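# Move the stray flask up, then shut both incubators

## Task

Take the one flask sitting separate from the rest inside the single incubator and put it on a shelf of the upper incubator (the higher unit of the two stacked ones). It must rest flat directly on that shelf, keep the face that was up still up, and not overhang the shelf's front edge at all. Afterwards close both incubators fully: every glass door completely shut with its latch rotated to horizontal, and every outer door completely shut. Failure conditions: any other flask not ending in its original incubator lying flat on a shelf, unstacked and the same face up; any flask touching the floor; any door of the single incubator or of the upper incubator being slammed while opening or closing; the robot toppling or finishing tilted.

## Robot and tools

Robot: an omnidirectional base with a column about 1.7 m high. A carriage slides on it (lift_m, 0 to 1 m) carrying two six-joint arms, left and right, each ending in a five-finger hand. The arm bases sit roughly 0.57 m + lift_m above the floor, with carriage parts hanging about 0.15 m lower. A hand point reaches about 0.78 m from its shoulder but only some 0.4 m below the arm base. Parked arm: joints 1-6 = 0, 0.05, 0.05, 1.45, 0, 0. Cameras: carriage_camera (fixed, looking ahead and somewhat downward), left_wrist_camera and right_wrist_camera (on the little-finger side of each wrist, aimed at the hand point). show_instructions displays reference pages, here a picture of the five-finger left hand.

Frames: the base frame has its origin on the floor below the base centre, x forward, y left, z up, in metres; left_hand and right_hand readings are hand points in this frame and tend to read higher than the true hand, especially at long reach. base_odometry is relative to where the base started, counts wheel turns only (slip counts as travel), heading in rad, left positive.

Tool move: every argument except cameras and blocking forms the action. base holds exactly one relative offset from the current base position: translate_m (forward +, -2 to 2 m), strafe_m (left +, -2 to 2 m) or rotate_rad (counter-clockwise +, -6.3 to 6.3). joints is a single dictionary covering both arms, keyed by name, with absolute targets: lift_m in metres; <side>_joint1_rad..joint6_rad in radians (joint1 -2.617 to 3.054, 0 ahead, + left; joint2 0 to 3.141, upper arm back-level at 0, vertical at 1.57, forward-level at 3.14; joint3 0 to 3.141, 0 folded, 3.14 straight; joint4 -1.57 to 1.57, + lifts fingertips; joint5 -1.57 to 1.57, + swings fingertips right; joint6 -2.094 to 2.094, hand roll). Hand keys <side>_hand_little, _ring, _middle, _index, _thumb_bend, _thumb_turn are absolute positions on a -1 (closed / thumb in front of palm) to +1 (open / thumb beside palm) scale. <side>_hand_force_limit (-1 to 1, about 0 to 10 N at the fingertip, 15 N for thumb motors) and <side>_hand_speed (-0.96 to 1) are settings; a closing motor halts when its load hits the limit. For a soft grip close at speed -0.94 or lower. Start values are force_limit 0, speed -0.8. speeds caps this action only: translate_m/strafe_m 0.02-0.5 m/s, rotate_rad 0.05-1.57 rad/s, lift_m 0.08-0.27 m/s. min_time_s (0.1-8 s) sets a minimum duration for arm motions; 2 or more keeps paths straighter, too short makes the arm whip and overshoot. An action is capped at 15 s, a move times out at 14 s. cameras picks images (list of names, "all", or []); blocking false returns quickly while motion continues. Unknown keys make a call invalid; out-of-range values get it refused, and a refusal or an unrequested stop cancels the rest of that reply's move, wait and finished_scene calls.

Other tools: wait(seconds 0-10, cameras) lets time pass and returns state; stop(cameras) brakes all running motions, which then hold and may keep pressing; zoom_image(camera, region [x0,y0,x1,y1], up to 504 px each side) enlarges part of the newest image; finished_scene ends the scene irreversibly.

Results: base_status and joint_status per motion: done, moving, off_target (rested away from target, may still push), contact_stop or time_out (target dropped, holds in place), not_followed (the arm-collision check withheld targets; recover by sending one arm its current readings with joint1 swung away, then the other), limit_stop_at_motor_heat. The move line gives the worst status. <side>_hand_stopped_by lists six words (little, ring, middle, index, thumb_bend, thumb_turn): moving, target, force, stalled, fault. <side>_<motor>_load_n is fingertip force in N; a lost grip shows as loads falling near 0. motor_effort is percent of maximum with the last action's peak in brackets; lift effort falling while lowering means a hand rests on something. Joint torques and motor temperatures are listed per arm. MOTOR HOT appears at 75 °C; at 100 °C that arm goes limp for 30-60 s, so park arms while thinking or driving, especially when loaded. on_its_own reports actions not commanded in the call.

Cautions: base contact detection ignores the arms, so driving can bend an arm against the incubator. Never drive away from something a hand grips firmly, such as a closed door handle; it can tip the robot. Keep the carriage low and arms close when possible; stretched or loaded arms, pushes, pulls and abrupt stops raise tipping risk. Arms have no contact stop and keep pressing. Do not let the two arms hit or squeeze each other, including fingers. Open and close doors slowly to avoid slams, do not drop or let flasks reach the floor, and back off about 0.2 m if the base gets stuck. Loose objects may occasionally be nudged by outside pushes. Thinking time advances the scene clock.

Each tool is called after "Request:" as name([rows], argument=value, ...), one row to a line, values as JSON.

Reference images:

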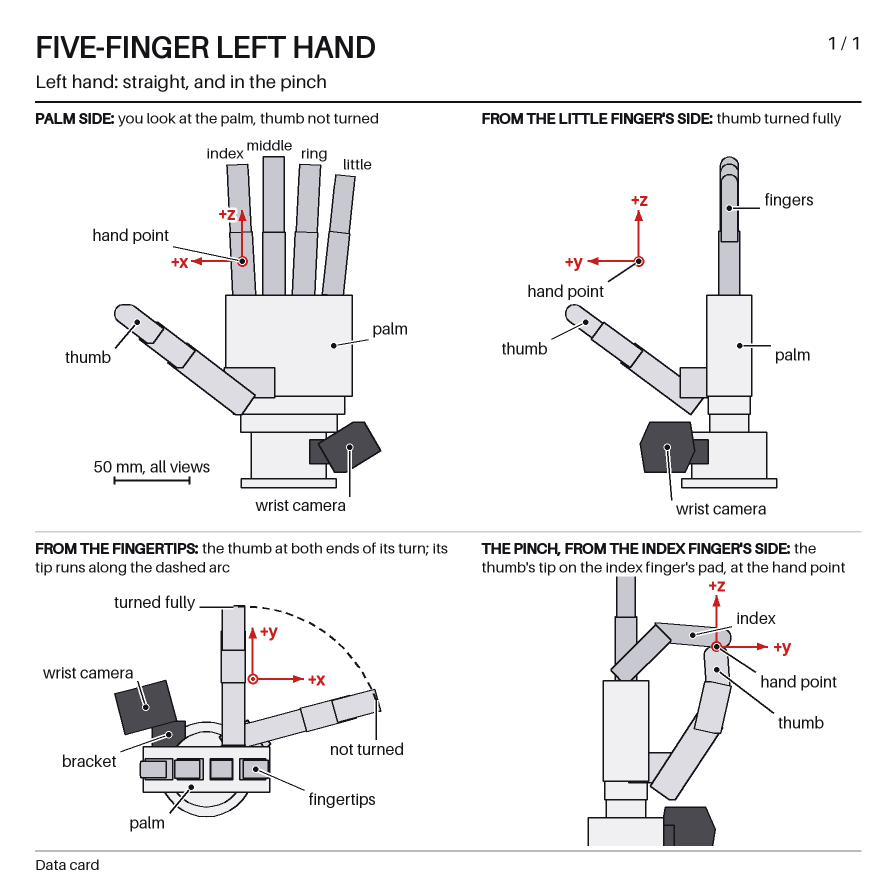

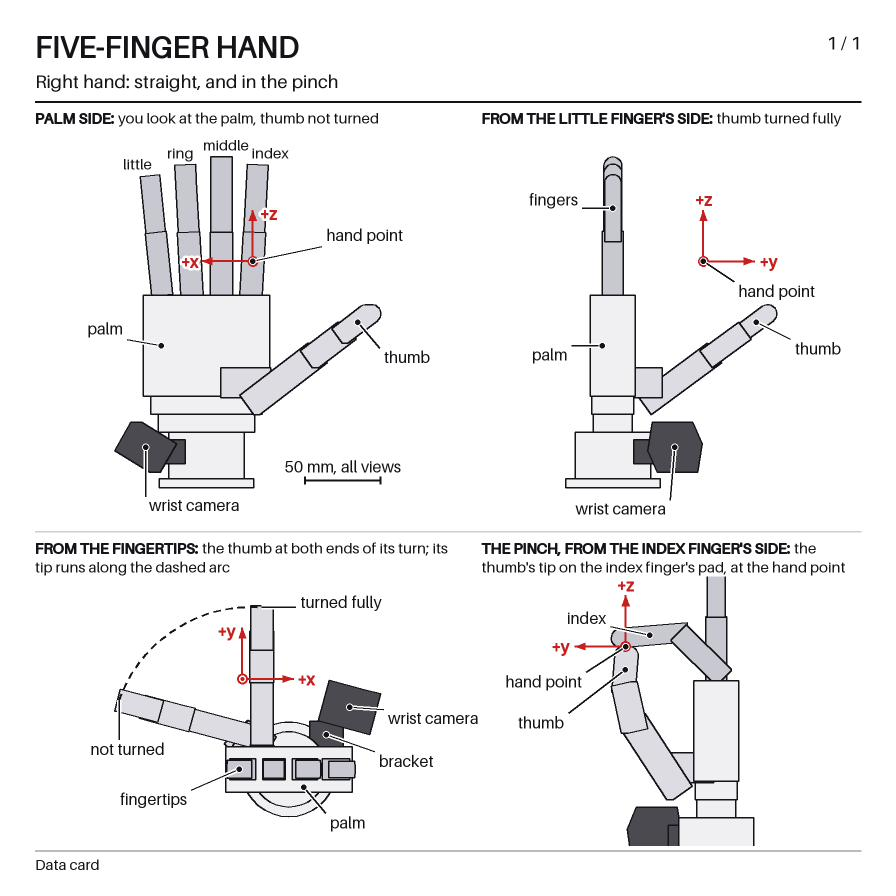

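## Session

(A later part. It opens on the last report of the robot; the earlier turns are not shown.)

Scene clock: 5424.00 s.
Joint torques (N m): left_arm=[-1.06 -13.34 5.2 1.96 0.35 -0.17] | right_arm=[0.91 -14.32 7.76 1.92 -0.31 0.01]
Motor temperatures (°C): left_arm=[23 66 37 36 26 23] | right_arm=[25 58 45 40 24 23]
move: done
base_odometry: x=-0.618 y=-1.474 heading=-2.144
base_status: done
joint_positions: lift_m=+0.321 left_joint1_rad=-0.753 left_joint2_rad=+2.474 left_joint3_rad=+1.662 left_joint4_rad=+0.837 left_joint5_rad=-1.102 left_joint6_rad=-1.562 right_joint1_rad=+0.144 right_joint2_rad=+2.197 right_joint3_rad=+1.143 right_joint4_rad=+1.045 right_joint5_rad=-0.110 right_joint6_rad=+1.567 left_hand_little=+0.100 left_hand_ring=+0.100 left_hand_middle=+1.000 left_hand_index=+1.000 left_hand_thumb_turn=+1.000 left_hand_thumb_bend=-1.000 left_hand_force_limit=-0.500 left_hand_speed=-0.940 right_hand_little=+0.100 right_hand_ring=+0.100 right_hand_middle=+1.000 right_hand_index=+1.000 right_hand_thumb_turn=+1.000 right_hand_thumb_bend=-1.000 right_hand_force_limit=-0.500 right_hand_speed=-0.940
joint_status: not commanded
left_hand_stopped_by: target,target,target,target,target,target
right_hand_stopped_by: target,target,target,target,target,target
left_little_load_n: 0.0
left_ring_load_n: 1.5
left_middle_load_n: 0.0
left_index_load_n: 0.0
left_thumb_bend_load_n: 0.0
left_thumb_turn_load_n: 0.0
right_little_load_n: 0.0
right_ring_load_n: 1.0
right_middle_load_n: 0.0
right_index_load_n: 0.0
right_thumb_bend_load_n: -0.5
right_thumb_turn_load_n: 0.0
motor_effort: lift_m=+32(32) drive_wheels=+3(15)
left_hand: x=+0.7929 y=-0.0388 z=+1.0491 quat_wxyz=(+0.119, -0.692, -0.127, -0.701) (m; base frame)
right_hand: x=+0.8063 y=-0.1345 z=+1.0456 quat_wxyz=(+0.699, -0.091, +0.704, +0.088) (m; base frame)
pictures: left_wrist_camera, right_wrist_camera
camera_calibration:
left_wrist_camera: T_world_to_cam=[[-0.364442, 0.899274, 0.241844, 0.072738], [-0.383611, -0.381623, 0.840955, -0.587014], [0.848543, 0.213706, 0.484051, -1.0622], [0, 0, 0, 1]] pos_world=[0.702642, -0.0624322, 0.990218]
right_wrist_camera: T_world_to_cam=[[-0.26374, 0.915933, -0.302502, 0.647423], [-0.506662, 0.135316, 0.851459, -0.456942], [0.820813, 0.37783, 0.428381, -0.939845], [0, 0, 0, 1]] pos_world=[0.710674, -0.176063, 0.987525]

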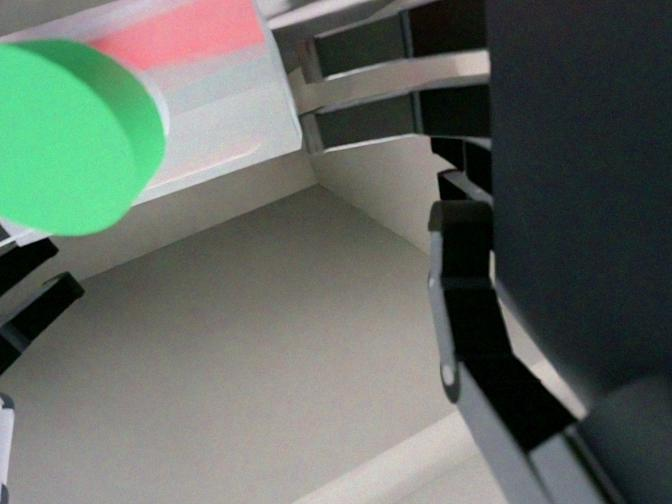

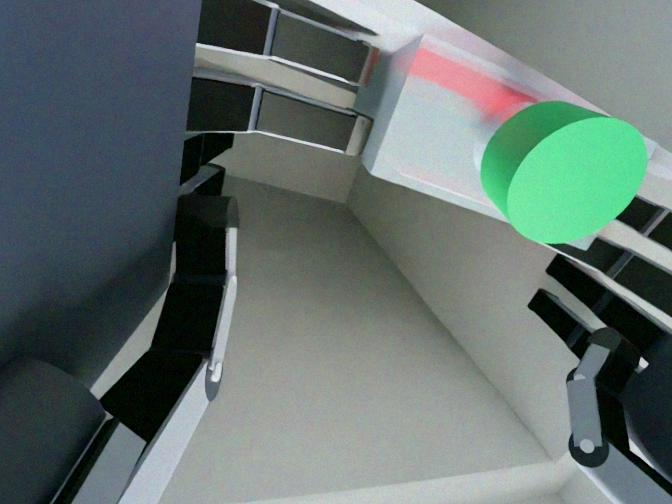

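Request:
move(base={"translate_m": -0.042}, speeds={"translate_m": 0.04}, cameras=["left_wrist_camera", "right_wrist_camera"])

Scene clock: 5433.20 s.
Joint torques (N m): left_arm=[-1.03 -13.34 5.23 1.92 0.42 -0.16] | right_arm=[0.9 -14.32 7.75 1.92 -0.3 0.01]
Motor temperatures (°C): left_arm=[23 67 36 36 26 23] | right_arm=[25 58 45 40 24 23]
move: done
base_odometry: x=-0.596 y=-1.439 heading=-2.144
base_status: done
joint_positions: lift_m=+0.321 left_joint1_rad=-0.753 left_joint2_rad=+2.474 left_joint3_rad=+1.662 left_joint4_rad=+0.837 left_joint5_rad=-1.101 left_joint6_rad=-1.562 right_joint1_rad=+0.144 right_joint2_rad=+2.197 right_joint3_rad=+1.143 right_joint4_rad=+1.045 right_joint5_rad=-0.110 right_joint6_rad=+1.567 left_hand_little=+0.100 left_hand_ring=+0.100 left_hand_middle=+1.000 left_hand_index=+1.000 left_hand_thumb_turn=+1.000 left_hand_thumb_bend=-1.000 left_hand_force_limit=-0.500 left_hand_speed=-0.940 right_hand_little=+0.100 right_hand_ring=+0.100 right_hand_middle=+1.000 right_hand_index=+1.000 right_hand_thumb_turn=+1.000 right_hand_thumb_bend=-1.000 right_hand_force_limit=-0.500 right_hand_speed=-0.940
joint_status: not commanded
left_hand_stopped_by: target,target,target,target,target,target
right_hand_stopped_by: target,target,target,target,target,target
left_little_load_n: 0.0
left_ring_load_n: 1.5
left_middle_load_n: 0.0
left_index_load_n: 0.0
left_thumb_bend_load_n: 0.0
left_thumb_turn_load_n: 0.0
right_little_load_n: 0.0
right_ring_load_n: 1.0
right_middle_load_n: 0.0
right_index_load_n: 0.0
right_thumb_bend_load_n: 0.0
right_thumb_turn_load_n: 0.0
motor_effort: lift_m=+32(32) drive_wheels=+5(15)
left_hand: x=+0.7929 y=-0.0389 z=+1.0491 quat_wxyz=(+0.119, -0.692, -0.126, -0.701) (m; base frame)
right_hand: x=+0.8063 y=-0.1345 z=+1.0456 quat_wxyz=(+0.699, -0.091, +0.704, +0.088) (m; base frame)
pictures: left_wrist_camera, right_wrist_camera
camera_calibration:
left_wrist_camera: T_world_to_cam=[[-0.36412, 0.899401, 0.241856, 0.0725082], [-0.383733, -0.381494, 0.840959, -0.586924], [0.848626, 0.213402, 0.48404, -1.06226], [0, 0, 0, 1]] pos_world=[0.702641, -0.0624333, 0.990218]
right_wrist_camera: T_world_to_cam=[[-0.26374, 0.915933, -0.302502, 0.647423], [-0.506662, 0.135316, 0.851459, -0.456942], [0.820813, 0.37783, 0.428381, -0.939845], [0, 0, 0, 1]] pos_world=[0.710674, -0.176063, 0.987525]

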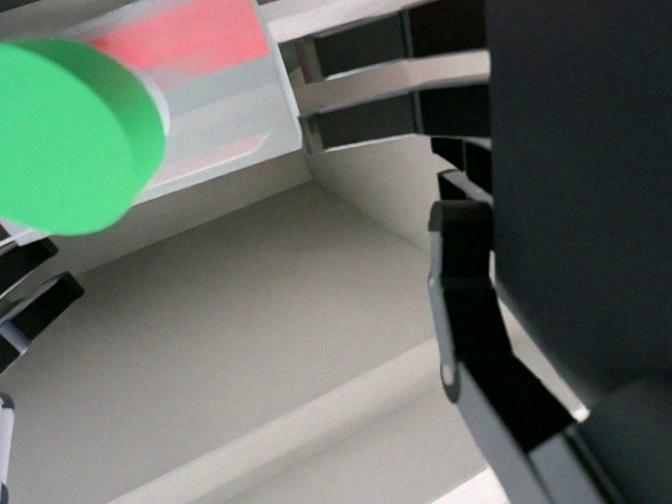

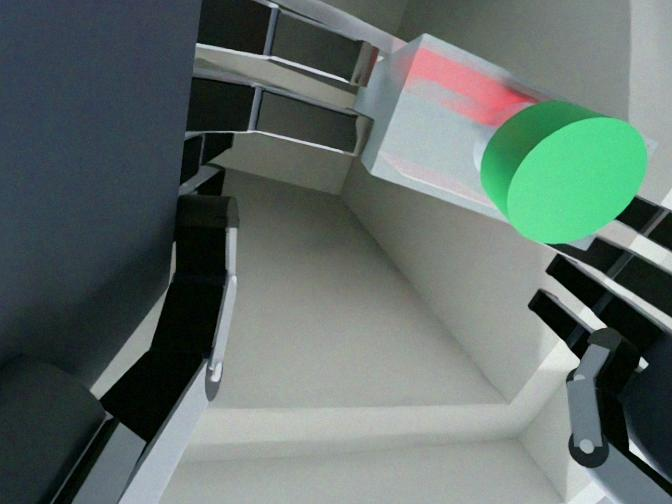

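Request:
move(joints={"left_hand_ring": 1, "left_hand_little": 1, "right_hand_ring": 1, "right_hand_little": 1, "left_hand_speed": -0.8, "right_hand_speed": -0.8})

Request:
move(base={"translate_m": -0.17}, speeds={"translate_m": 0.08}, cameras=["all"])

Request:
zoom_image(camera="carriage_camera", region=[320, 210, 500, 345])

Scene clock: 5506.73 s.
Joint torques (N m): left_arm=[-0.65 -13.38 5.24 1.94 0.02 -0.16] | right_arm=[0.24 -14.34 7.75 1.9 0.09 0.01]
Motor temperatures (°C): left_arm=[23 71 36 37 26 23] | right_arm=[25 60 45 41 24 23]
move: done
base_odometry: x=-0.596 y=-1.439 heading=-2.144
base_status: not commanded
joint_positions: lift_m=+0.321 left_joint1_rad=-0.757 left_joint2_rad=+2.474 left_joint3_rad=+1.662 left_joint4_rad=+0.837 left_joint5_rad=-1.069 left_joint6_rad=-1.562 right_joint1_rad=+0.151 right_joint2_rad=+2.197 right_joint3_rad=+1.143 right_joint4_rad=+1.047 right_joint5_rad=-0.151 right_joint6_rad=+1.567 left_hand_little=+1.000 left_hand_ring=+1.000 left_hand_middle=+1.000 left_hand_index=+1.000 left_hand_thumb_turn=+1.000 left_hand_thumb_bend=-1.000 left_hand_force_limit=-0.500 left_hand_speed=-0.800 right_hand_little=+1.000 right_hand_ring=+1.000 right_hand_middle=+1.000 right_hand_index=+1.000 right_hand_thumb_turn=+1.000 right_hand_thumb_bend=-1.000 right_hand_force_limit=-0.500 right_hand_speed=-0.800
joint_status: all done
left_hand_stopped_by: target,target,target,target,target,target
right_hand_stopped_by: target,target,target,target,target,target
left_little_load_n: -0.5
left_ring_load_n: 0.0
left_middle_load_n: 0.0
left_index_load_n: 0.0
left_thumb_bend_load_n: 0.0
left_thumb_turn_load_n: 0.0
right_little_load_n: -0.5
right_ring_load_n: 0.0
right_middle_load_n: -0.5
right_index_load_n: 0.0
right_thumb_bend_load_n: 0.0
right_thumb_turn_load_n: 0.0
motor_effort: lift_m=+32(32) drive_wheels=+5(6)
left_hand: x=+0.7915 y=-0.0480 z=+1.0492 quat_wxyz=(+0.106, -0.694, -0.114, -0.703) (m; base frame)
right_hand: x=+0.8004 y=-0.1234 z=+1.0460 quat_wxyz=(+0.697, -0.108, +0.701, +0.105) (m; base frame)
pictures: none

Scene clock: 5509.57 s.
Joint torques (N m): left_arm=[-0.34 -13.38 5.23 1.92 0 -0.16] | right_arm=[0.21 -14.35 7.65 1.89 0.09 0]
Motor temperatures (°C): left_arm=[23 71 36 37 26 23] | right_arm=[25 60 45 41 24 23]
move: done
base_odometry: x=-0.504 y=-1.296 heading=-2.144
base_status: done
joint_positions: lift_m=+0.321 left_joint1_rad=-0.760 left_joint2_rad=+2.474 left_joint3_rad=+1.662 left_joint4_rad=+0.839 left_joint5_rad=-1.068 left_joint6_rad=-1.562 right_joint1_rad=+0.151 right_joint2_rad=+2.197 right_joint3_rad=+1.143 right_joint4_rad=+1.047 right_joint5_rad=-0.150 right_joint6_rad=+1.567 left_hand_little=+1.000 left_hand_ring=+1.000 left_hand_middle=+1.000 left_hand_index=+1.000 left_hand_thumb_turn=+1.000 left_hand_thumb_bend=-1.000 left_hand_force_limit=-0.500 left_hand_speed=-0.800 right_hand_little=+1.000 right_hand_ring=+1.000 right_hand_middle=+1.000 right_hand_index=+1.000 right_hand_thumb_turn=+1.000 right_hand_thumb_bend=-1.000 right_hand_force_limit=-0.500 right_hand_speed=-0.800
joint_status: not commanded
left_hand_stopped_by: target,target,target,target,target,target
right_hand_stopped_by: target,target,target,target,target,target
left_little_load_n: 0.0
left_ring_load_n: 0.0
left_middle_load_n: 0.0
left_index_load_n: 0.0
left_thumb_bend_load_n: 0.0
left_thumb_turn_load_n: 0.0
right_little_load_n: 0.0
right_ring_load_n: 0.0
right_middle_load_n: 0.0
right_index_load_n: 0.0
right_thumb_bend_load_n: 0.0
right_thumb_turn_load_n: 0.0
motor_effort: lift_m=+32(32) drive_wheels=-2(15)
left_hand: x=+0.7904 y=-0.0500 z=+1.0497 quat_wxyz=(+0.104, -0.693, -0.113, -0.704) (m; base frame)
right_hand: x=+0.8005 y=-0.1233 z=+1.0464 quat_wxyz=(+0.697, -0.108, +0.701, +0.105) (m; base frame)
pictures: carriage_camera, left_wrist_camera, right_wrist_camera
camera_calibration:
carriage_camera: T_world_to_cam=[[0.0544311, -0.998517, 0.000581901, -0.00989347], [-0.372741, -0.0208594, -0.927701, 1.25074], [0.926338, 0.0502789, -0.373323, 0.354103], [0, 0, 0, 1]] pos_world=[0.138722, -0.00159292, 1.29252]
left_wrist_camera: T_world_to_cam=[[-0.32761, 0.91376, 0.240239, 0.0550486], [-0.400845, -0.364676, 0.840437, -0.577741], [0.855567, 0.179037, 0.485747, -1.06701], [0, 0, 0, 1]] pos_world=[0.699347, -0.0699556, 0.990627]
right_wrist_camera: T_world_to_cam=[[-0.306622, 0.90246, -0.302569, 0.668656], [-0.514766, 0.110157, 0.850225, -0.457434], [0.800624, 0.41645, 0.430779, -0.921316], [0, 0, 0, 1]] pos_world=[0.707182, -0.169364, 0.98812]

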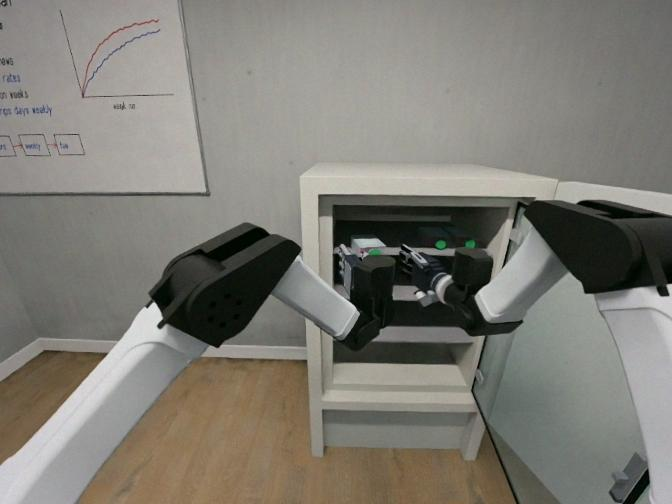

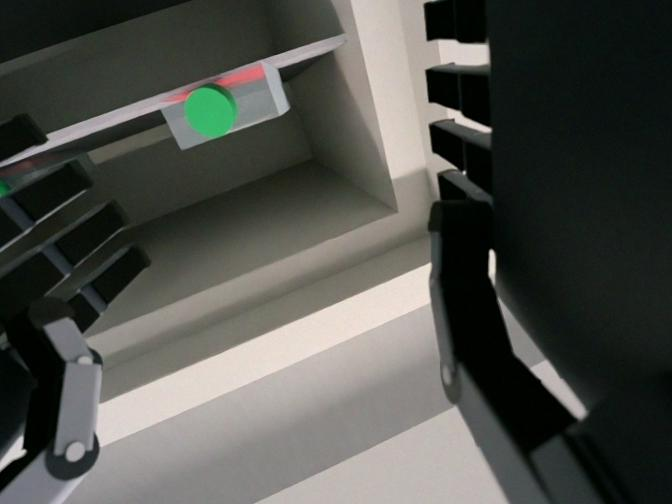

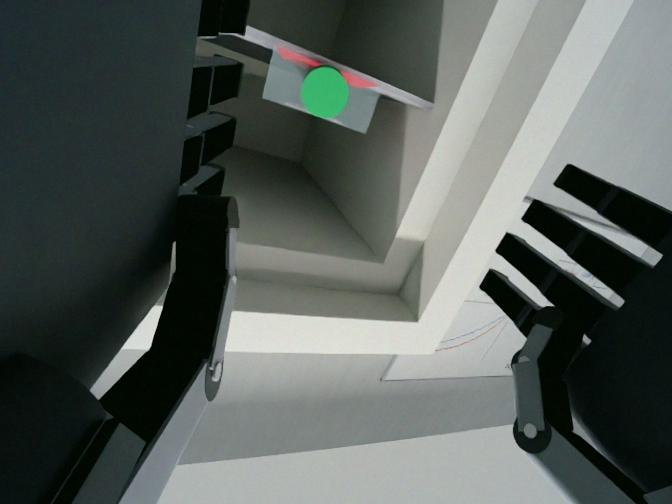

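Scaled by 2.800.

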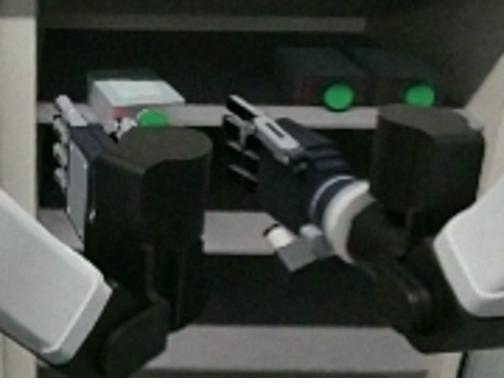

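Request:
zoom_image(camera="carriage_camera", region=[340, 225, 400, 265])

Request:
zoom_image(camera="right_wrist_camera", region=[230, 20, 440, 150])

Scaled by 8.400.

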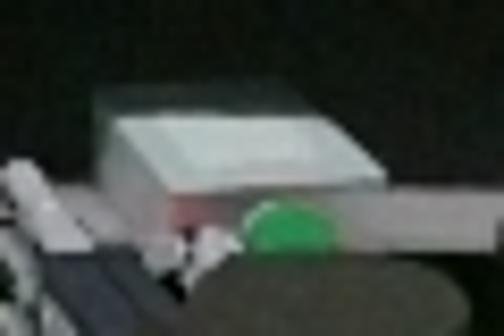

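Scaled by 2.400.

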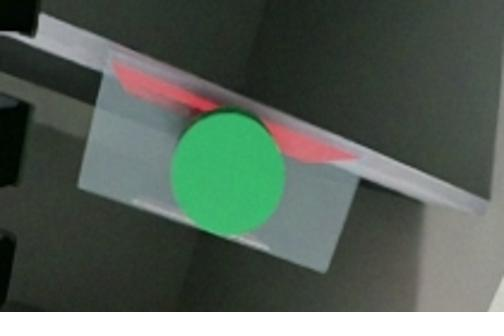

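Request:
move(joints={"right_joint1_rad": 0.346, "right_joint2_rad": 1.939, "right_joint3_rad": 0.668, "right_joint4_rad": 1.271, "right_joint5_rad": 0.146}, min_time_s=2)

Request:
move(joints={"left_joint1_rad": -0.917, "left_joint2_rad": 2.221, "left_joint3_rad": 1.186, "left_joint4_rad": 1.035, "left_joint5_rad": -1.117}, min_time_s=2, cameras=["all"])

Request:
zoom_image(camera="carriage_camera", region=[320, 210, 500, 345])

Scene clock: 5568.03 s.
Joint torques (N m): left_arm=[-0.34 -13.37 5.22 1.92 0 -0.16] | right_arm=[0.51 -11.89 4.19 2.18 0.15 0.01]
Motor temperatures (°C): left_arm=[23 74 36 38 26 23] | right_arm=[25 60 44 40 24 23]
move: done
base_odometry: x=-0.504 y=-1.296 heading=-2.144
base_status: not commanded
joint_positions: lift_m=+0.321 left_joint1_rad=-0.760 left_joint2_rad=+2.474 left_joint3_rad=+1.662 left_joint4_rad=+0.839 left_joint5_rad=-1.068 left_joint6_rad=-1.562 right_joint1_rad=+0.341 right_joint2_rad=+1.966 right_joint3_rad=+0.681 right_joint4_rad=+1.261 right_joint5_rad=+0.137 right_joint6_rad=+1.567 left_hand_little=+1.000 left_hand_ring=+1.000 left_hand_middle=+1.000 left_hand_index=+1.000 left_hand_thumb_turn=+1.000 left_hand_thumb_bend=-1.000 left_hand_force_limit=-0.500 left_hand_speed=-0.800 right_hand_little=+1.000 right_hand_ring=+1.000 right_hand_middle=+1.000 right_hand_index=+1.000 right_hand_thumb_turn=+1.000 right_hand_thumb_bend=-1.000 right_hand_force_limit=-0.500 right_hand_speed=-0.800
joint_status: all done
left_hand_stopped_by: target,target,target,target,target,target
right_hand_stopped_by: target,target,target,target,target,target
left_little_load_n: 0.0
left_ring_load_n: 0.0
left_middle_load_n: 0.0
left_index_load_n: 0.0
left_thumb_bend_load_n: 0.0
left_thumb_turn_load_n: 0.0
right_little_load_n: -0.5
right_ring_load_n: 0.0
right_middle_load_n: 0.0
right_index_load_n: 0.0
right_thumb_bend_load_n: 0.0
right_thumb_turn_load_n: 0.0
motor_effort: lift_m=+32(32) drive_wheels=-1(2)
left_hand: x=+0.7904 y=-0.0500 z=+1.0497 quat_wxyz=(+0.104, -0.693, -0.113, -0.704) (m; base frame)
right_hand: x=+0.6978 y=-0.0956 z=+1.0360 quat_wxyz=(+0.695, -0.076, +0.712, +0.069) (m; base frame)
pictures: none

Scene clock: 5570.33 s.
Joint torques (N m): left_arm=[-0.73 -12.42 4.18 1.94 -0.19 -0.16] | right_arm=[0.51 -11.89 4.19 2.18 0.14 0]
Motor temperatures (°C): left_arm=[23 74 36 38 26 23] | right_arm=[25 60 44 40 24 23]
move: done
base_odometry: x=-0.504 y=-1.296 heading=-2.144
base_status: not commanded
joint_positions: lift_m=+0.321 left_joint1_rad=-0.912 left_joint2_rad=+2.255 left_joint3_rad=+1.195 left_joint4_rad=+1.020 left_joint5_rad=-1.108 left_joint6_rad=-1.562 right_joint1_rad=+0.341 right_joint2_rad=+1.966 right_joint3_rad=+0.681 right_joint4_rad=+1.262 right_joint5_rad=+0.138 right_joint6_rad=+1.567 left_hand_little=+1.000 left_hand_ring=+1.000 left_hand_middle=+1.000 left_hand_index=+1.000 left_hand_thumb_turn=+1.000 left_hand_thumb_bend=-1.000 left_hand_force_limit=-0.500 left_hand_speed=-0.800 right_hand_little=+1.000 right_hand_ring=+1.000 right_hand_middle=+1.000 right_hand_index=+1.000 right_hand_thumb_turn=+1.000 right_hand_thumb_bend=-1.000 right_hand_force_limit=-0.500 right_hand_speed=-0.800
joint_status: all done
left_hand_stopped_by: target,target,target,target,target,target
right_hand_stopped_by: target,target,target,target,target,target
left_little_load_n: 0.0
left_ring_load_n: 0.0
left_middle_load_n: 0.0
left_index_load_n: 0.0
left_thumb_bend_load_n: 0.0
left_thumb_turn_load_n: 0.0
right_little_load_n: 0.0
right_ring_load_n: 0.0
right_middle_load_n: 0.0
right_index_load_n: 0.0
right_thumb_bend_load_n: 0.0
right_thumb_turn_load_n: 0.0
motor_effort: lift_m=+32(32) drive_wheels=+0(2)
left_hand: x=+0.6837 y=-0.0626 z=+1.0288 quat_wxyz=(+0.084, -0.711, -0.054, -0.696) (m; base frame)
right_hand: x=+0.6980 y=-0.0959 z=+1.0363 quat_wxyz=(+0.696, -0.075, +0.711, +0.068) (m; base frame)
pictures: carriage_camera, left_wrist_camera, right_wrist_camera
camera_calibration:
carriage_camera: T_world_to_cam=[[0.0544311, -0.998517, 0.000581901, -0.00989347], [-0.372741, -0.0208594, -0.927701, 1.25074], [0.926338, 0.0502789, -0.373323, 0.354103], [0, 0, 0, 1]] pos_world=[0.138722, -0.00159292, 1.29252]
left_wrist_camera: T_world_to_cam=[[-0.212833, 0.930584, 0.297853, -0.100028], [-0.40406, -0.361375, 0.840323, -0.604995], [0.889628, 0.0584982, 0.452925, -0.96041], [0, 0, 0, 1]] pos_world=[0.588663, -0.0693636, 0.973178]
right_wrist_camera: T_world_to_cam=[[-0.221127, 0.925996, -0.305997, 0.555556], [-0.487539, 0.166781, 0.857024, -0.525224], [0.844635, 0.338697, 0.41458, -0.867688], [0, 0, 0, 1]] pos_world=[0.59966, -0.132962, 0.979854]

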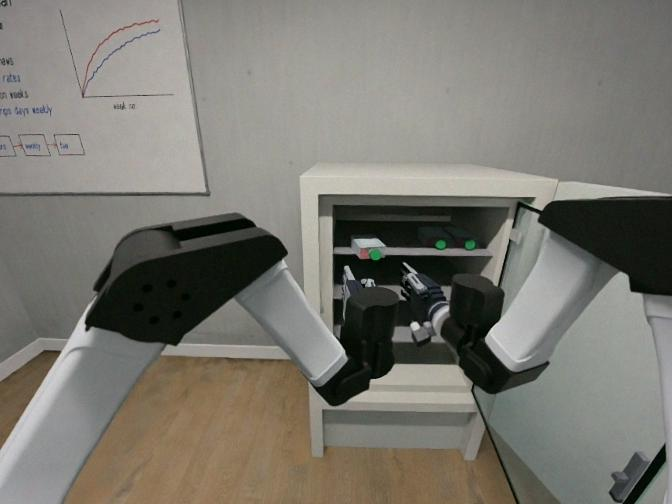

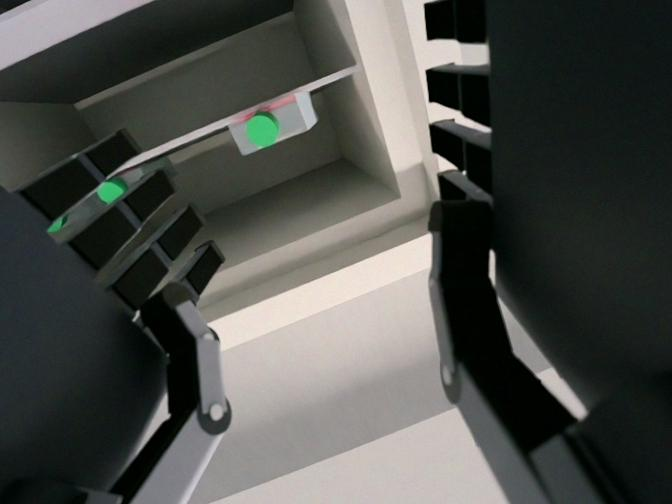

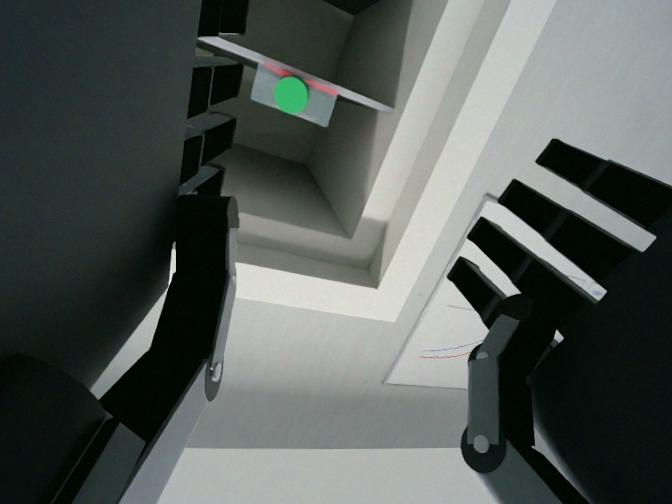

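Scaled by 2.800.

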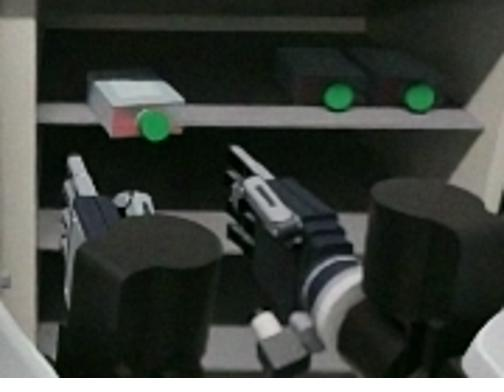

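Request:
move(joints={"right_joint4_rad": 1.294, "left_joint4_rad": 1.075, "lift_m": 0.329}, min_time_s=1)

Request:
move(base={"translate_m": 0.2}, speeds={"translate_m": 0.1}, cameras=["all"])

Request:
zoom_image(camera="carriage_camera", region=[320, 210, 500, 345])

Scene clock: 5587.00 s.
Joint torques (N m): left_arm=[-0.72 -11.54 4.51 1.93 -0.18 -0.16] | right_arm=[0.51 -11.03 4.49 2.18 0.13 0]
Motor temperatures (°C): left_arm=[23 74 35 39 26 23] | right_arm=[25 58 42 40 24 23]
move: done
base_odometry: x=-0.504 y=-1.296 heading=-2.144
base_status: not commanded
joint_positions: lift_m=+0.329 left_joint1_rad=-0.912 left_joint2_rad=+2.245 left_joint3_rad=+1.192 left_joint4_rad=+1.060 left_joint5_rad=-1.110 left_joint6_rad=-1.562 right_joint1_rad=+0.341 right_joint2_rad=+1.958 right_joint3_rad=+0.677 right_joint4_rad=+1.284 right_joint5_rad=+0.139 right_joint6_rad=+1.567 left_hand_little=+1.000 left_hand_ring=+1.000 left_hand_middle=+1.000 left_hand_index=+1.000 left_hand_thumb_turn=+1.000 left_hand_thumb_bend=-1.000 left_hand_force_limit=-0.500 left_hand_speed=-0.800 right_hand_little=+1.000 right_hand_ring=+1.000 right_hand_middle=+1.000 right_hand_index=+1.000 right_hand_thumb_turn=+1.000 right_hand_thumb_bend=-1.000 right_hand_force_limit=-0.500 right_hand_speed=-0.800
joint_status: all done
left_hand_stopped_by: target,target,target,target,target,target
right_hand_stopped_by: target,target,target,target,target,target
left_little_load_n: 0.0
left_ring_load_n: 0.0
left_middle_load_n: 0.0
left_index_load_n: 0.0
left_thumb_bend_load_n: 0.0
left_thumb_turn_load_n: 0.5
right_little_load_n: 0.0
right_ring_load_n: 0.0
right_middle_load_n: 0.0
right_index_load_n: 0.0
right_thumb_bend_load_n: 0.0
right_thumb_turn_load_n: 0.0
motor_effort: lift_m=+33(39) drive_wheels=-2(2)
left_hand: x=+0.6824 y=-0.0606 z=+1.0494 quat_wxyz=(+0.071, -0.703, -0.069, -0.705) (m; base frame)
right_hand: x=+0.6964 y=-0.0965 z=+1.0529 quat_wxyz=(+0.705, -0.073, +0.702, +0.070) (m; base frame)
pictures: none

Scene clock: 5589.70 s.
Joint torques (N m): left_arm=[-0.49 -11.55 4.51 1.91 -0.16 -0.15] | right_arm=[0.34 -10.99 4.49 2.15 0.12 0.01]
Motor temperatures (°C): left_arm=[23 73 35 39 26 23] | right_arm=[25 57 42 40 24 23]
move: done
base_odometry: x=-0.612 y=-1.465 heading=-2.144
base_status: done
joint_positions: lift_m=+0.329 left_joint1_rad=-0.914 left_joint2_rad=+2.245 left_joint3_rad=+1.192 left_joint4_rad=+1.062 left_joint5_rad=-1.111 left_joint6_rad=-1.562 right_joint1_rad=+0.343 right_joint2_rad=+1.958 right_joint3_rad=+0.677 right_joint4_rad=+1.287 right_joint5_rad=+0.140 right_joint6_rad=+1.567 left_hand_little=+1.000 left_hand_ring=+1.000 left_hand_middle=+1.000 left_hand_index=+1.000 left_hand_thumb_turn=+1.000 left_hand_thumb_bend=-1.000 left_hand_force_limit=-0.500 left_hand_speed=-0.800 right_hand_little=+1.000 right_hand_ring=+1.000 right_hand_middle=+1.000 right_hand_index=+1.000 right_hand_thumb_turn=+1.000 right_hand_thumb_bend=-1.000 right_hand_force_limit=-0.500 right_hand_speed=-0.800
joint_status: not commanded
left_hand_stopped_by: target,target,target,target,target,target
right_hand_stopped_by: target,target,target,target,target,target
left_little_load_n: 0.0
left_ring_load_n: 0.0
left_middle_load_n: 0.0
left_index_load_n: 0.0
left_thumb_bend_load_n: 0.0
left_thumb_turn_load_n: 0.0
right_little_load_n: 0.0
right_ring_load_n: 0.0
right_middle_load_n: 0.0
right_index_load_n: 0.0
right_thumb_bend_load_n: 0.0
right_thumb_turn_load_n: 0.0
motor_effort: lift_m=+33(33) drive_wheels=-6(12)
left_hand: x=+0.6814 y=-0.0615 z=+1.0499 quat_wxyz=(+0.070, -0.702, -0.069, -0.705) (m; base frame)
right_hand: x=+0.6959 y=-0.0956 z=+1.0537 quat_wxyz=(+0.706, -0.073, +0.701, +0.071) (m; base frame)
pictures: carriage_camera, left_wrist_camera, right_wrist_camera
camera_calibration:
carriage_camera: T_world_to_cam=[[0.0544311, -0.998517, 0.000581901, -0.00989807], [-0.372741, -0.0208594, -0.927701, 1.25807], [0.926338, 0.0502789, -0.373323, 0.357052], [0, 0, 0, 1]] pos_world=[0.138722, -0.00159292, 1.30042]
left_wrist_camera: T_world_to_cam=[[-0.221119, 0.941263, 0.255206, -0.0567412], [-0.429195, -0.328901, 0.841199, -0.60505], [0.875727, 0.076472, 0.476711, -0.982381], [0, 0, 0, 1]] pos_world=[0.588067, -0.0704686, 0.991761]
right_wrist_camera: T_world_to_cam=[[-0.213704, 0.928753, -0.302901, 0.552022], [-0.511286, 0.15787, 0.844786, -0.512648], [0.832417, 0.335403, 0.44112, -0.892975], [0, 0, 0, 1]] pos_world=[0.599187, -0.132254, 0.994195]

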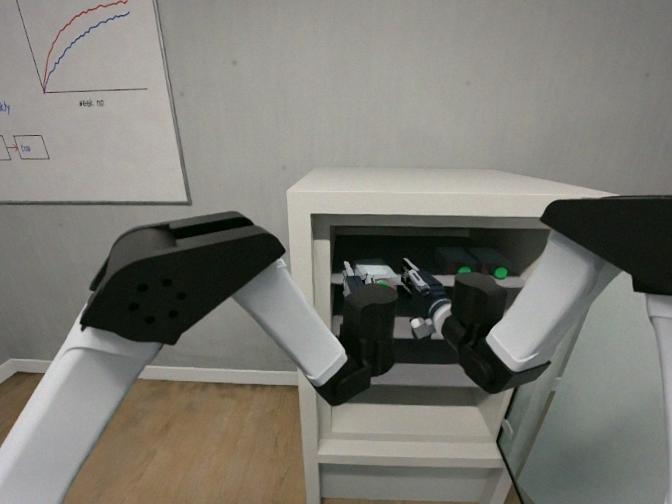

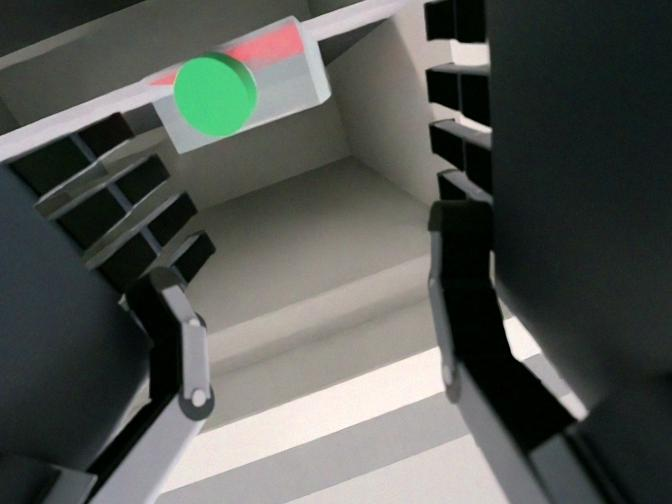

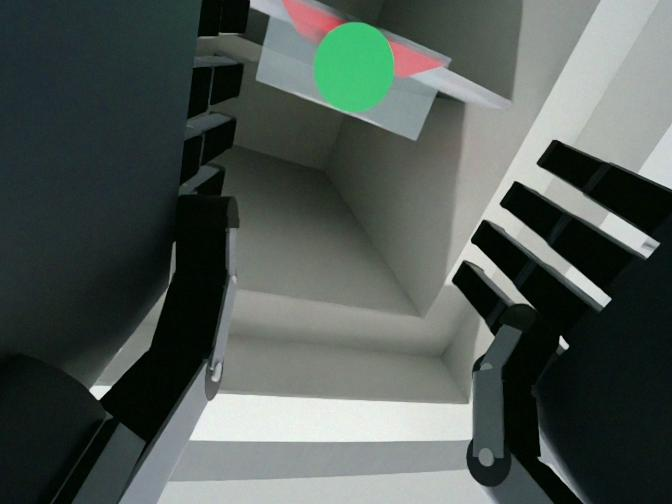

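Scaled by 2.800.

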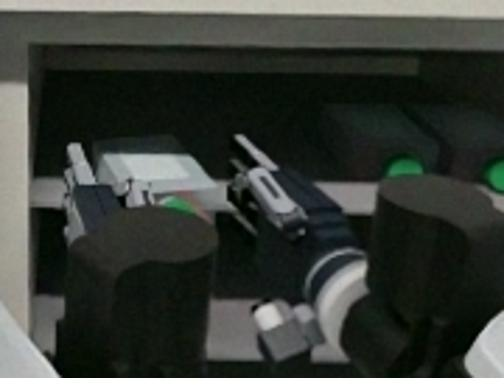

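Request:
move(joints={"right_joint1_rad": 0.322, "right_joint5_rad": 0.122, "lift_m": 0.326}, min_time_s=1)

Request:
move(base={"translate_m": 0.083}, speeds={"translate_m": 0.05}, cameras=["left_wrist_camera", "right_wrist_camera"])

Scene clock: 5625.37 s.
Joint torques (N m): left_arm=[-0.47 -11.52 4.6 1.86 -0.16 -0.16] | right_arm=[-0.46 -11 4.56 2.11 -0.02 0]
Motor temperatures (°C): left_arm=[23 68 35 38 26 23] | right_arm=[25 52 40 42 24 23]
move: done
base_odometry: x=-0.612 y=-1.465 heading=-2.144
base_status: not commanded
joint_positions: lift_m=+0.326 left_joint1_rad=-0.914 left_joint2_rad=+2.244 left_joint3_rad=+1.191 left_joint4_rad=+1.067 left_joint5_rad=-1.111 left_joint6_rad=-1.562 right_joint1_rad=+0.327 right_joint2_rad=+1.957 right_joint3_rad=+0.676 right_joint4_rad=+1.290 right_joint5_rad=+0.131 right_joint6_rad=+1.567 left_hand_little=+1.000 left_hand_ring=+1.000 left_hand_middle=+1.000 left_hand_index=+1.000 left_hand_thumb_turn=+1.000 left_hand_thumb_bend=-1.000 left_hand_force_limit=-0.500 left_hand_speed=-0.800 right_hand_little=+1.000 right_hand_ring=+1.000 right_hand_middle=+1.000 right_hand_index=+1.000 right_hand_thumb_turn=+1.000 right_hand_thumb_bend=-1.000 right_hand_force_limit=-0.500 right_hand_speed=-0.800
joint_status: all done
left_hand_stopped_by: target,target,target,target,target,target
right_hand_stopped_by: target,target,target,target,target,target
left_little_load_n: 0.0
left_ring_load_n: 0.0
left_middle_load_n: 0.0
left_index_load_n: 0.0
left_thumb_bend_load_n: 0.0
left_thumb_turn_load_n: 0.0
right_little_load_n: 0.0
right_ring_load_n: 0.0
right_middle_load_n: 0.0
right_index_load_n: -0.5
right_thumb_bend_load_n: 0.0
right_thumb_turn_load_n: 0.0
motor_effort: lift_m=+31(32) drive_wheels=-5(6)
left_hand: x=+0.6812 y=-0.0613 z=+1.0480 quat_wxyz=(+0.068, -0.701, -0.070, -0.706) (m; base frame)
right_hand: x=+0.6981 y=-0.1020 z=+1.0517 quat_wxyz=(+0.707, -0.070, +0.700, +0.069) (m; base frame)
pictures: none

Scene clock: 5627.50 s.
Joint torques (N m): left_arm=[-0.38 -11.48 4.57 1.86 -0.15 -0.16] | right_arm=[-0.38 -11.02 4.55 2.11 0 0]
Motor temperatures (°C): left_arm=[23 68 35 38 26 23] | right_arm=[25 52 40 42 24 23]
move: done
base_odometry: x=-0.657 y=-1.534 heading=-2.143
base_status: done
joint_positions: lift_m=+0.326 left_joint1_rad=-0.915 left_joint2_rad=+2.244 left_joint3_rad=+1.191 left_joint4_rad=+1.067 left_joint5_rad=-1.111 left_joint6_rad=-1.562 right_joint1_rad=+0.326 right_joint2_rad=+1.957 right_joint3_rad=+0.676 right_joint4_rad=+1.291 right_joint5_rad=+0.129 right_joint6_rad=+1.567 left_hand_little=+1.000 left_hand_ring=+1.000 left_hand_middle=+1.000 left_hand_index=+1.000 left_hand_thumb_turn=+1.000 left_hand_thumb_bend=-1.000 left_hand_force_limit=-0.500 left_hand_speed=-0.800 right_hand_little=+1.000 right_hand_ring=+1.000 right_hand_middle=+1.000 right_hand_index=+1.000 right_hand_thumb_turn=+1.000 right_hand_thumb_bend=-1.000 right_hand_force_limit=-0.500 right_hand_speed=-0.800
joint_status: not commanded
left_hand_stopped_by: target,target,target,target,target,target
right_hand_stopped_by: target,target,target,target,target,target
left_little_load_n: 0.0
left_ring_load_n: 0.0
left_middle_load_n: 0.0
left_index_load_n: 0.0
left_thumb_bend_load_n: 0.0
left_thumb_turn_load_n: 0.0
right_little_load_n: 0.0
right_ring_load_n: 0.0
right_middle_load_n: 0.0
right_index_load_n: -0.5
right_thumb_bend_load_n: 0.0
right_thumb_turn_load_n: 0.0
motor_effort: lift_m=+31(32) drive_wheels=-6(13)
left_hand: x=+0.6810 y=-0.0615 z=+1.0480 quat_wxyz=(+0.068, -0.701, -0.070, -0.706) (m; base frame)
right_hand: x=+0.6981 y=-0.1021 z=+1.0518 quat_wxyz=(+0.707, -0.070, +0.700, +0.069) (m; base frame)
pictures: left_wrist_camera, right_wrist_camera
camera_calibration:
left_wrist_camera: T_world_to_cam=[[-0.221765, 0.942111, 0.25149, -0.0519693], [-0.431324, -0.326084, 0.841207, -0.602048], [0.874517, 0.0780768, 0.47867, -0.982223], [0, 0, 0, 1]] pos_world=[0.587767, -0.0706687, 0.989677]
right_wrist_camera: T_world_to_cam=[[-0.206604, 0.930466, -0.302569, 0.552806], [-0.513352, 0.160173, 0.843098, -0.505424], [0.832938, 0.329512, 0.444564, -0.896393], [0, 0, 0, 1]] pos_world=[0.601391, -0.13804, 0.991888]

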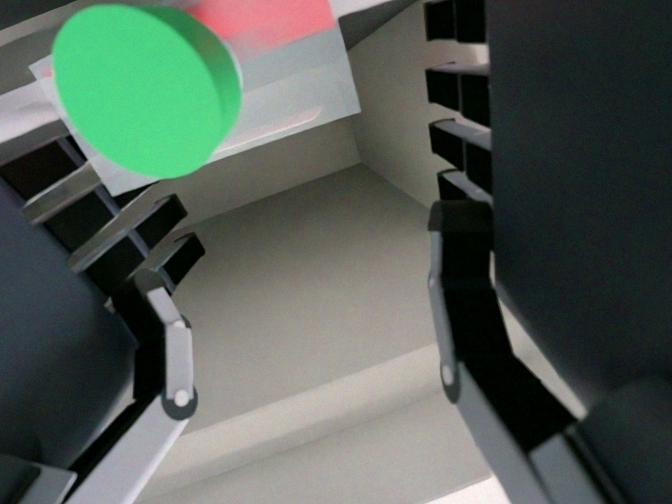

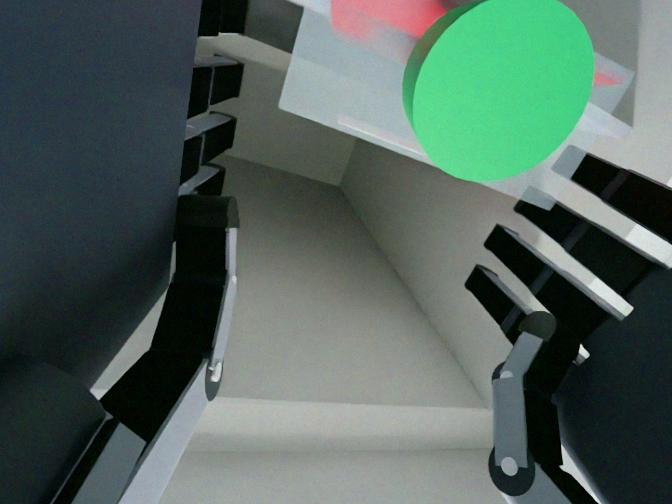

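Request:
move(joints={"left_hand_speed": -0.94, "right_hand_speed": -0.94, "left_hand_force_limit": -0.3, "right_hand_force_limit": -0.3, "left_hand_ring": 0.35, "left_hand_little": 0.35, "right_hand_ring": 0.35, "right_hand_little": 0.35}, cameras=["left_wrist_camera", "right_wrist_camera"])

Scene clock: 5645.23 s.
Joint torques (N m): left_arm=[-0.62 -11.45 4.55 1.83 0.41 -0.16] | right_arm=[0.72 -10.99 4.55 2.05 -0.36 0.01]
Motor temperatures (°C): left_arm=[23 69 35 39 26 23] | right_arm=[25 51 40 42 24 23]
move: done
base_odometry: x=-0.657 y=-1.534 heading=-2.143
base_status: not commanded
joint_positions: lift_m=+0.326 left_joint1_rad=-0.913 left_joint2_rad=+2.244 left_joint3_rad=+1.191 left_joint4_rad=+1.067 left_joint5_rad=-1.159 left_joint6_rad=-1.562 right_joint1_rad=+0.315 right_joint2_rad=+1.957 right_joint3_rad=+0.676 right_joint4_rad=+1.295 right_joint5_rad=+0.167 right_joint6_rad=+1.567 left_hand_little=+0.350 left_hand_ring=+0.350 left_hand_middle=+1.000 left_hand_index=+1.000 left_hand_thumb_turn=+1.000 left_hand_thumb_bend=-1.000 left_hand_force_limit=-0.300 left_hand_speed=-0.940 right_hand_little=+0.350 right_hand_ring=+0.351 right_hand_middle=+1.000 right_hand_index=+1.000 right_hand_thumb_turn=+1.000 right_hand_thumb_bend=-1.000 right_hand_force_limit=-0.300 right_hand_speed=-0.940
joint_status: all done
left_hand_stopped_by: target,target,target,target,target,target
right_hand_stopped_by: target,target,target,target,target,target
left_little_load_n: 0.0
left_ring_load_n: 1.5
left_middle_load_n: 0.0
left_index_load_n: 0.0
left_thumb_bend_load_n: 0.0
left_thumb_turn_load_n: 0.0
right_little_load_n: 0.0
right_ring_load_n: 2.5
right_middle_load_n: 0.0
right_index_load_n: 0.0
right_thumb_bend_load_n: 0.0
right_thumb_turn_load_n: 0.0
motor_effort: lift_m=+31(32) drive_wheels=-6(6)
left_hand: x=+0.6826 y=-0.0508 z=+1.0479 quat_wxyz=(+0.086, -0.700, -0.088, -0.704) (m; base frame)
right_hand: x=+0.7036 y=-0.1145 z=+1.0531 quat_wxyz=(+0.710, -0.053, +0.700, +0.052) (m; base frame)
pictures: left_wrist_camera, right_wrist_camera
camera_calibration:
left_wrist_camera: T_world_to_cam=[[-0.268104, 0.930059, 0.251216, -0.0303566], [-0.414179, -0.34671, 0.841575, -0.610973], [0.869814, 0.121581, 0.478166, -0.978471], [0, 0, 0, 1]] pos_world=[0.589896, -0.0646331, 0.989676]
right_wrist_camera: T_world_to_cam=[[-0.159326, 0.940044, -0.301551, 0.53264], [-0.508425, 0.183699, 0.841284, -0.500488], [0.846239, 0.287354, 0.448673, -0.916052], [0, 0, 0, 1]] pos_world=[0.605601, -0.145534, 0.992679]

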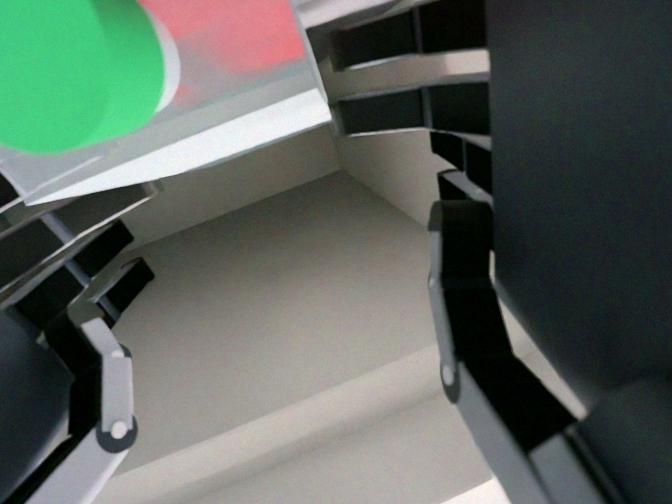

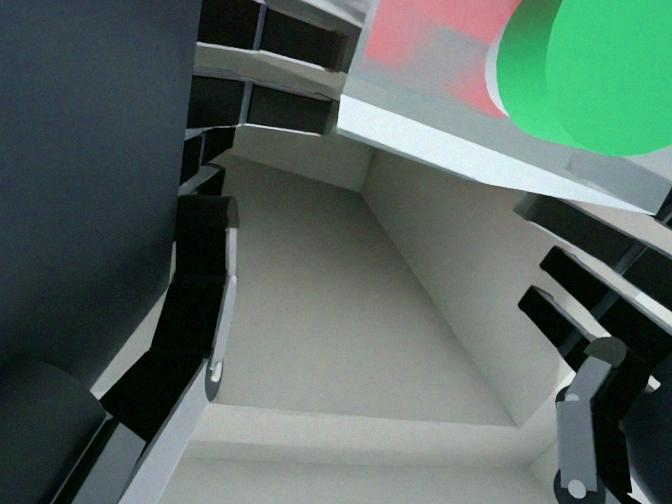

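Request:
zoom_image(camera="right_wrist_camera", region=[190, 0, 430, 200])

Request:
zoom_image(camera="left_wrist_camera", region=[200, 0, 440, 200])

Request:
move(cameras=["carriage_camera"])

Request:
zoom_image(camera="carriage_camera", region=[320, 220, 460, 325])

Scaled by 2.100.

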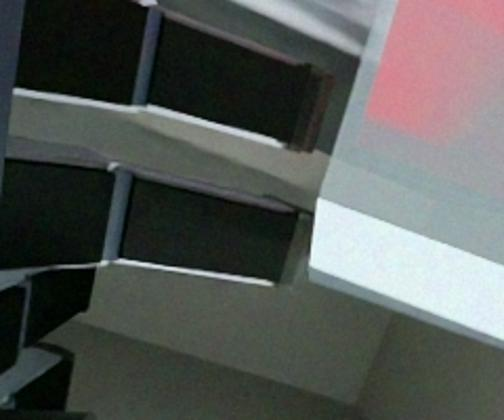

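Scaled by 2.100.

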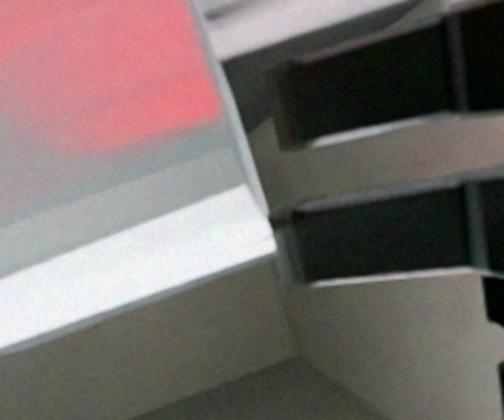

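Scene clock: 5663.60 s.
Joint torques (N m): left_arm=[-0.64 -11.45 4.57 1.82 0.41 -0.16] | right_arm=[0.72 -10.99 4.55 2.05 -0.36 0.01]
Motor temperatures (°C): left_arm=[23 69 35 39 26 23] | right_arm=[25 51 40 42 24 23]
base_odometry: x=-0.657 y=-1.534 heading=-2.143
base_status: not commanded
joint_positions: lift_m=+0.326 left_joint1_rad=-0.913 left_joint2_rad=+2.244 left_joint3_rad=+1.191 left_joint4_rad=+1.067 left_joint5_rad=-1.159 left_joint6_rad=-1.562 right_joint1_rad=+0.315 right_joint2_rad=+1.957 right_joint3_rad=+0.676 right_joint4_rad=+1.295 right_joint5_rad=+0.167 right_joint6_rad=+1.567 left_hand_little=+0.350 left_hand_ring=+0.350 left_hand_middle=+1.000 left_hand_index=+1.000 left_hand_thumb_turn=+1.000 left_hand_thumb_bend=-1.000 left_hand_force_limit=-0.300 left_hand_speed=-0.940 right_hand_little=+0.350 right_hand_ring=+0.351 right_hand_middle=+1.000 right_hand_index=+1.000 right_hand_thumb_turn=+1.000 right_hand_thumb_bend=-1.000 right_hand_force_limit=-0.300 right_hand_speed=-0.940
joint_status: all done
left_hand_stopped_by: target,target,target,target,target,target
right_hand_stopped_by: target,target,target,target,target,target
left_little_load_n: 0.0
left_ring_load_n: 1.5
left_middle_load_n: 0.0
left_index_load_n: 0.0
left_thumb_bend_load_n: 0.0
left_thumb_turn_load_n: -0.5
right_little_load_n: 0.0
right_ring_load_n: 2.5
right_middle_load_n: 0.0
right_index_load_n: 0.0
right_thumb_bend_load_n: 0.0
right_thumb_turn_load_n: 0.0
motor_effort: lift_m=+31(32) drive_wheels=-6(6)
left_hand: x=+0.6826 y=-0.0508 z=+1.0479 quat_wxyz=(+0.086, -0.700, -0.088, -0.704) (m; base frame)
right_hand: x=+0.7036 y=-0.1145 z=+1.0531 quat_wxyz=(+0.710, -0.053, +0.700, +0.052) (m; base frame)
pictures: carriage_camera
camera_calibration:
carriage_camera: T_world_to_cam=[[0.0544311, -0.998517, 0.000581901, -0.00989638], [-0.372741, -0.0208594, -0.927701, 1.25538], [0.926338, 0.0502789, -0.373323, 0.355969], [0, 0, 0, 1]] pos_world=[0.138722, -0.00159292, 1.29752]

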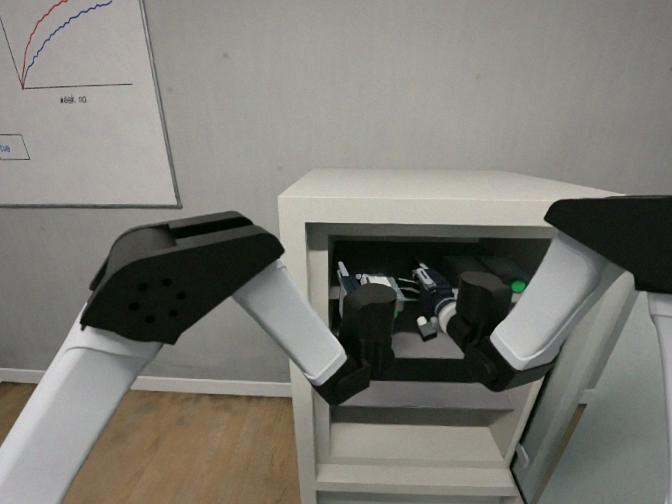

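Scaled by 3.600.

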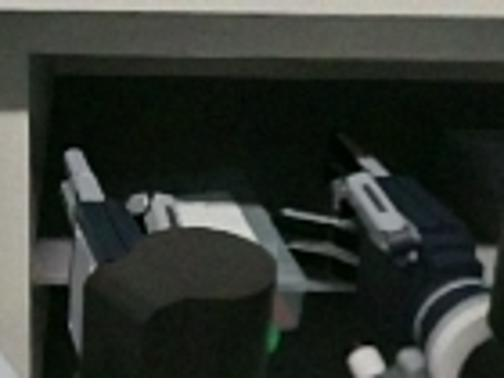

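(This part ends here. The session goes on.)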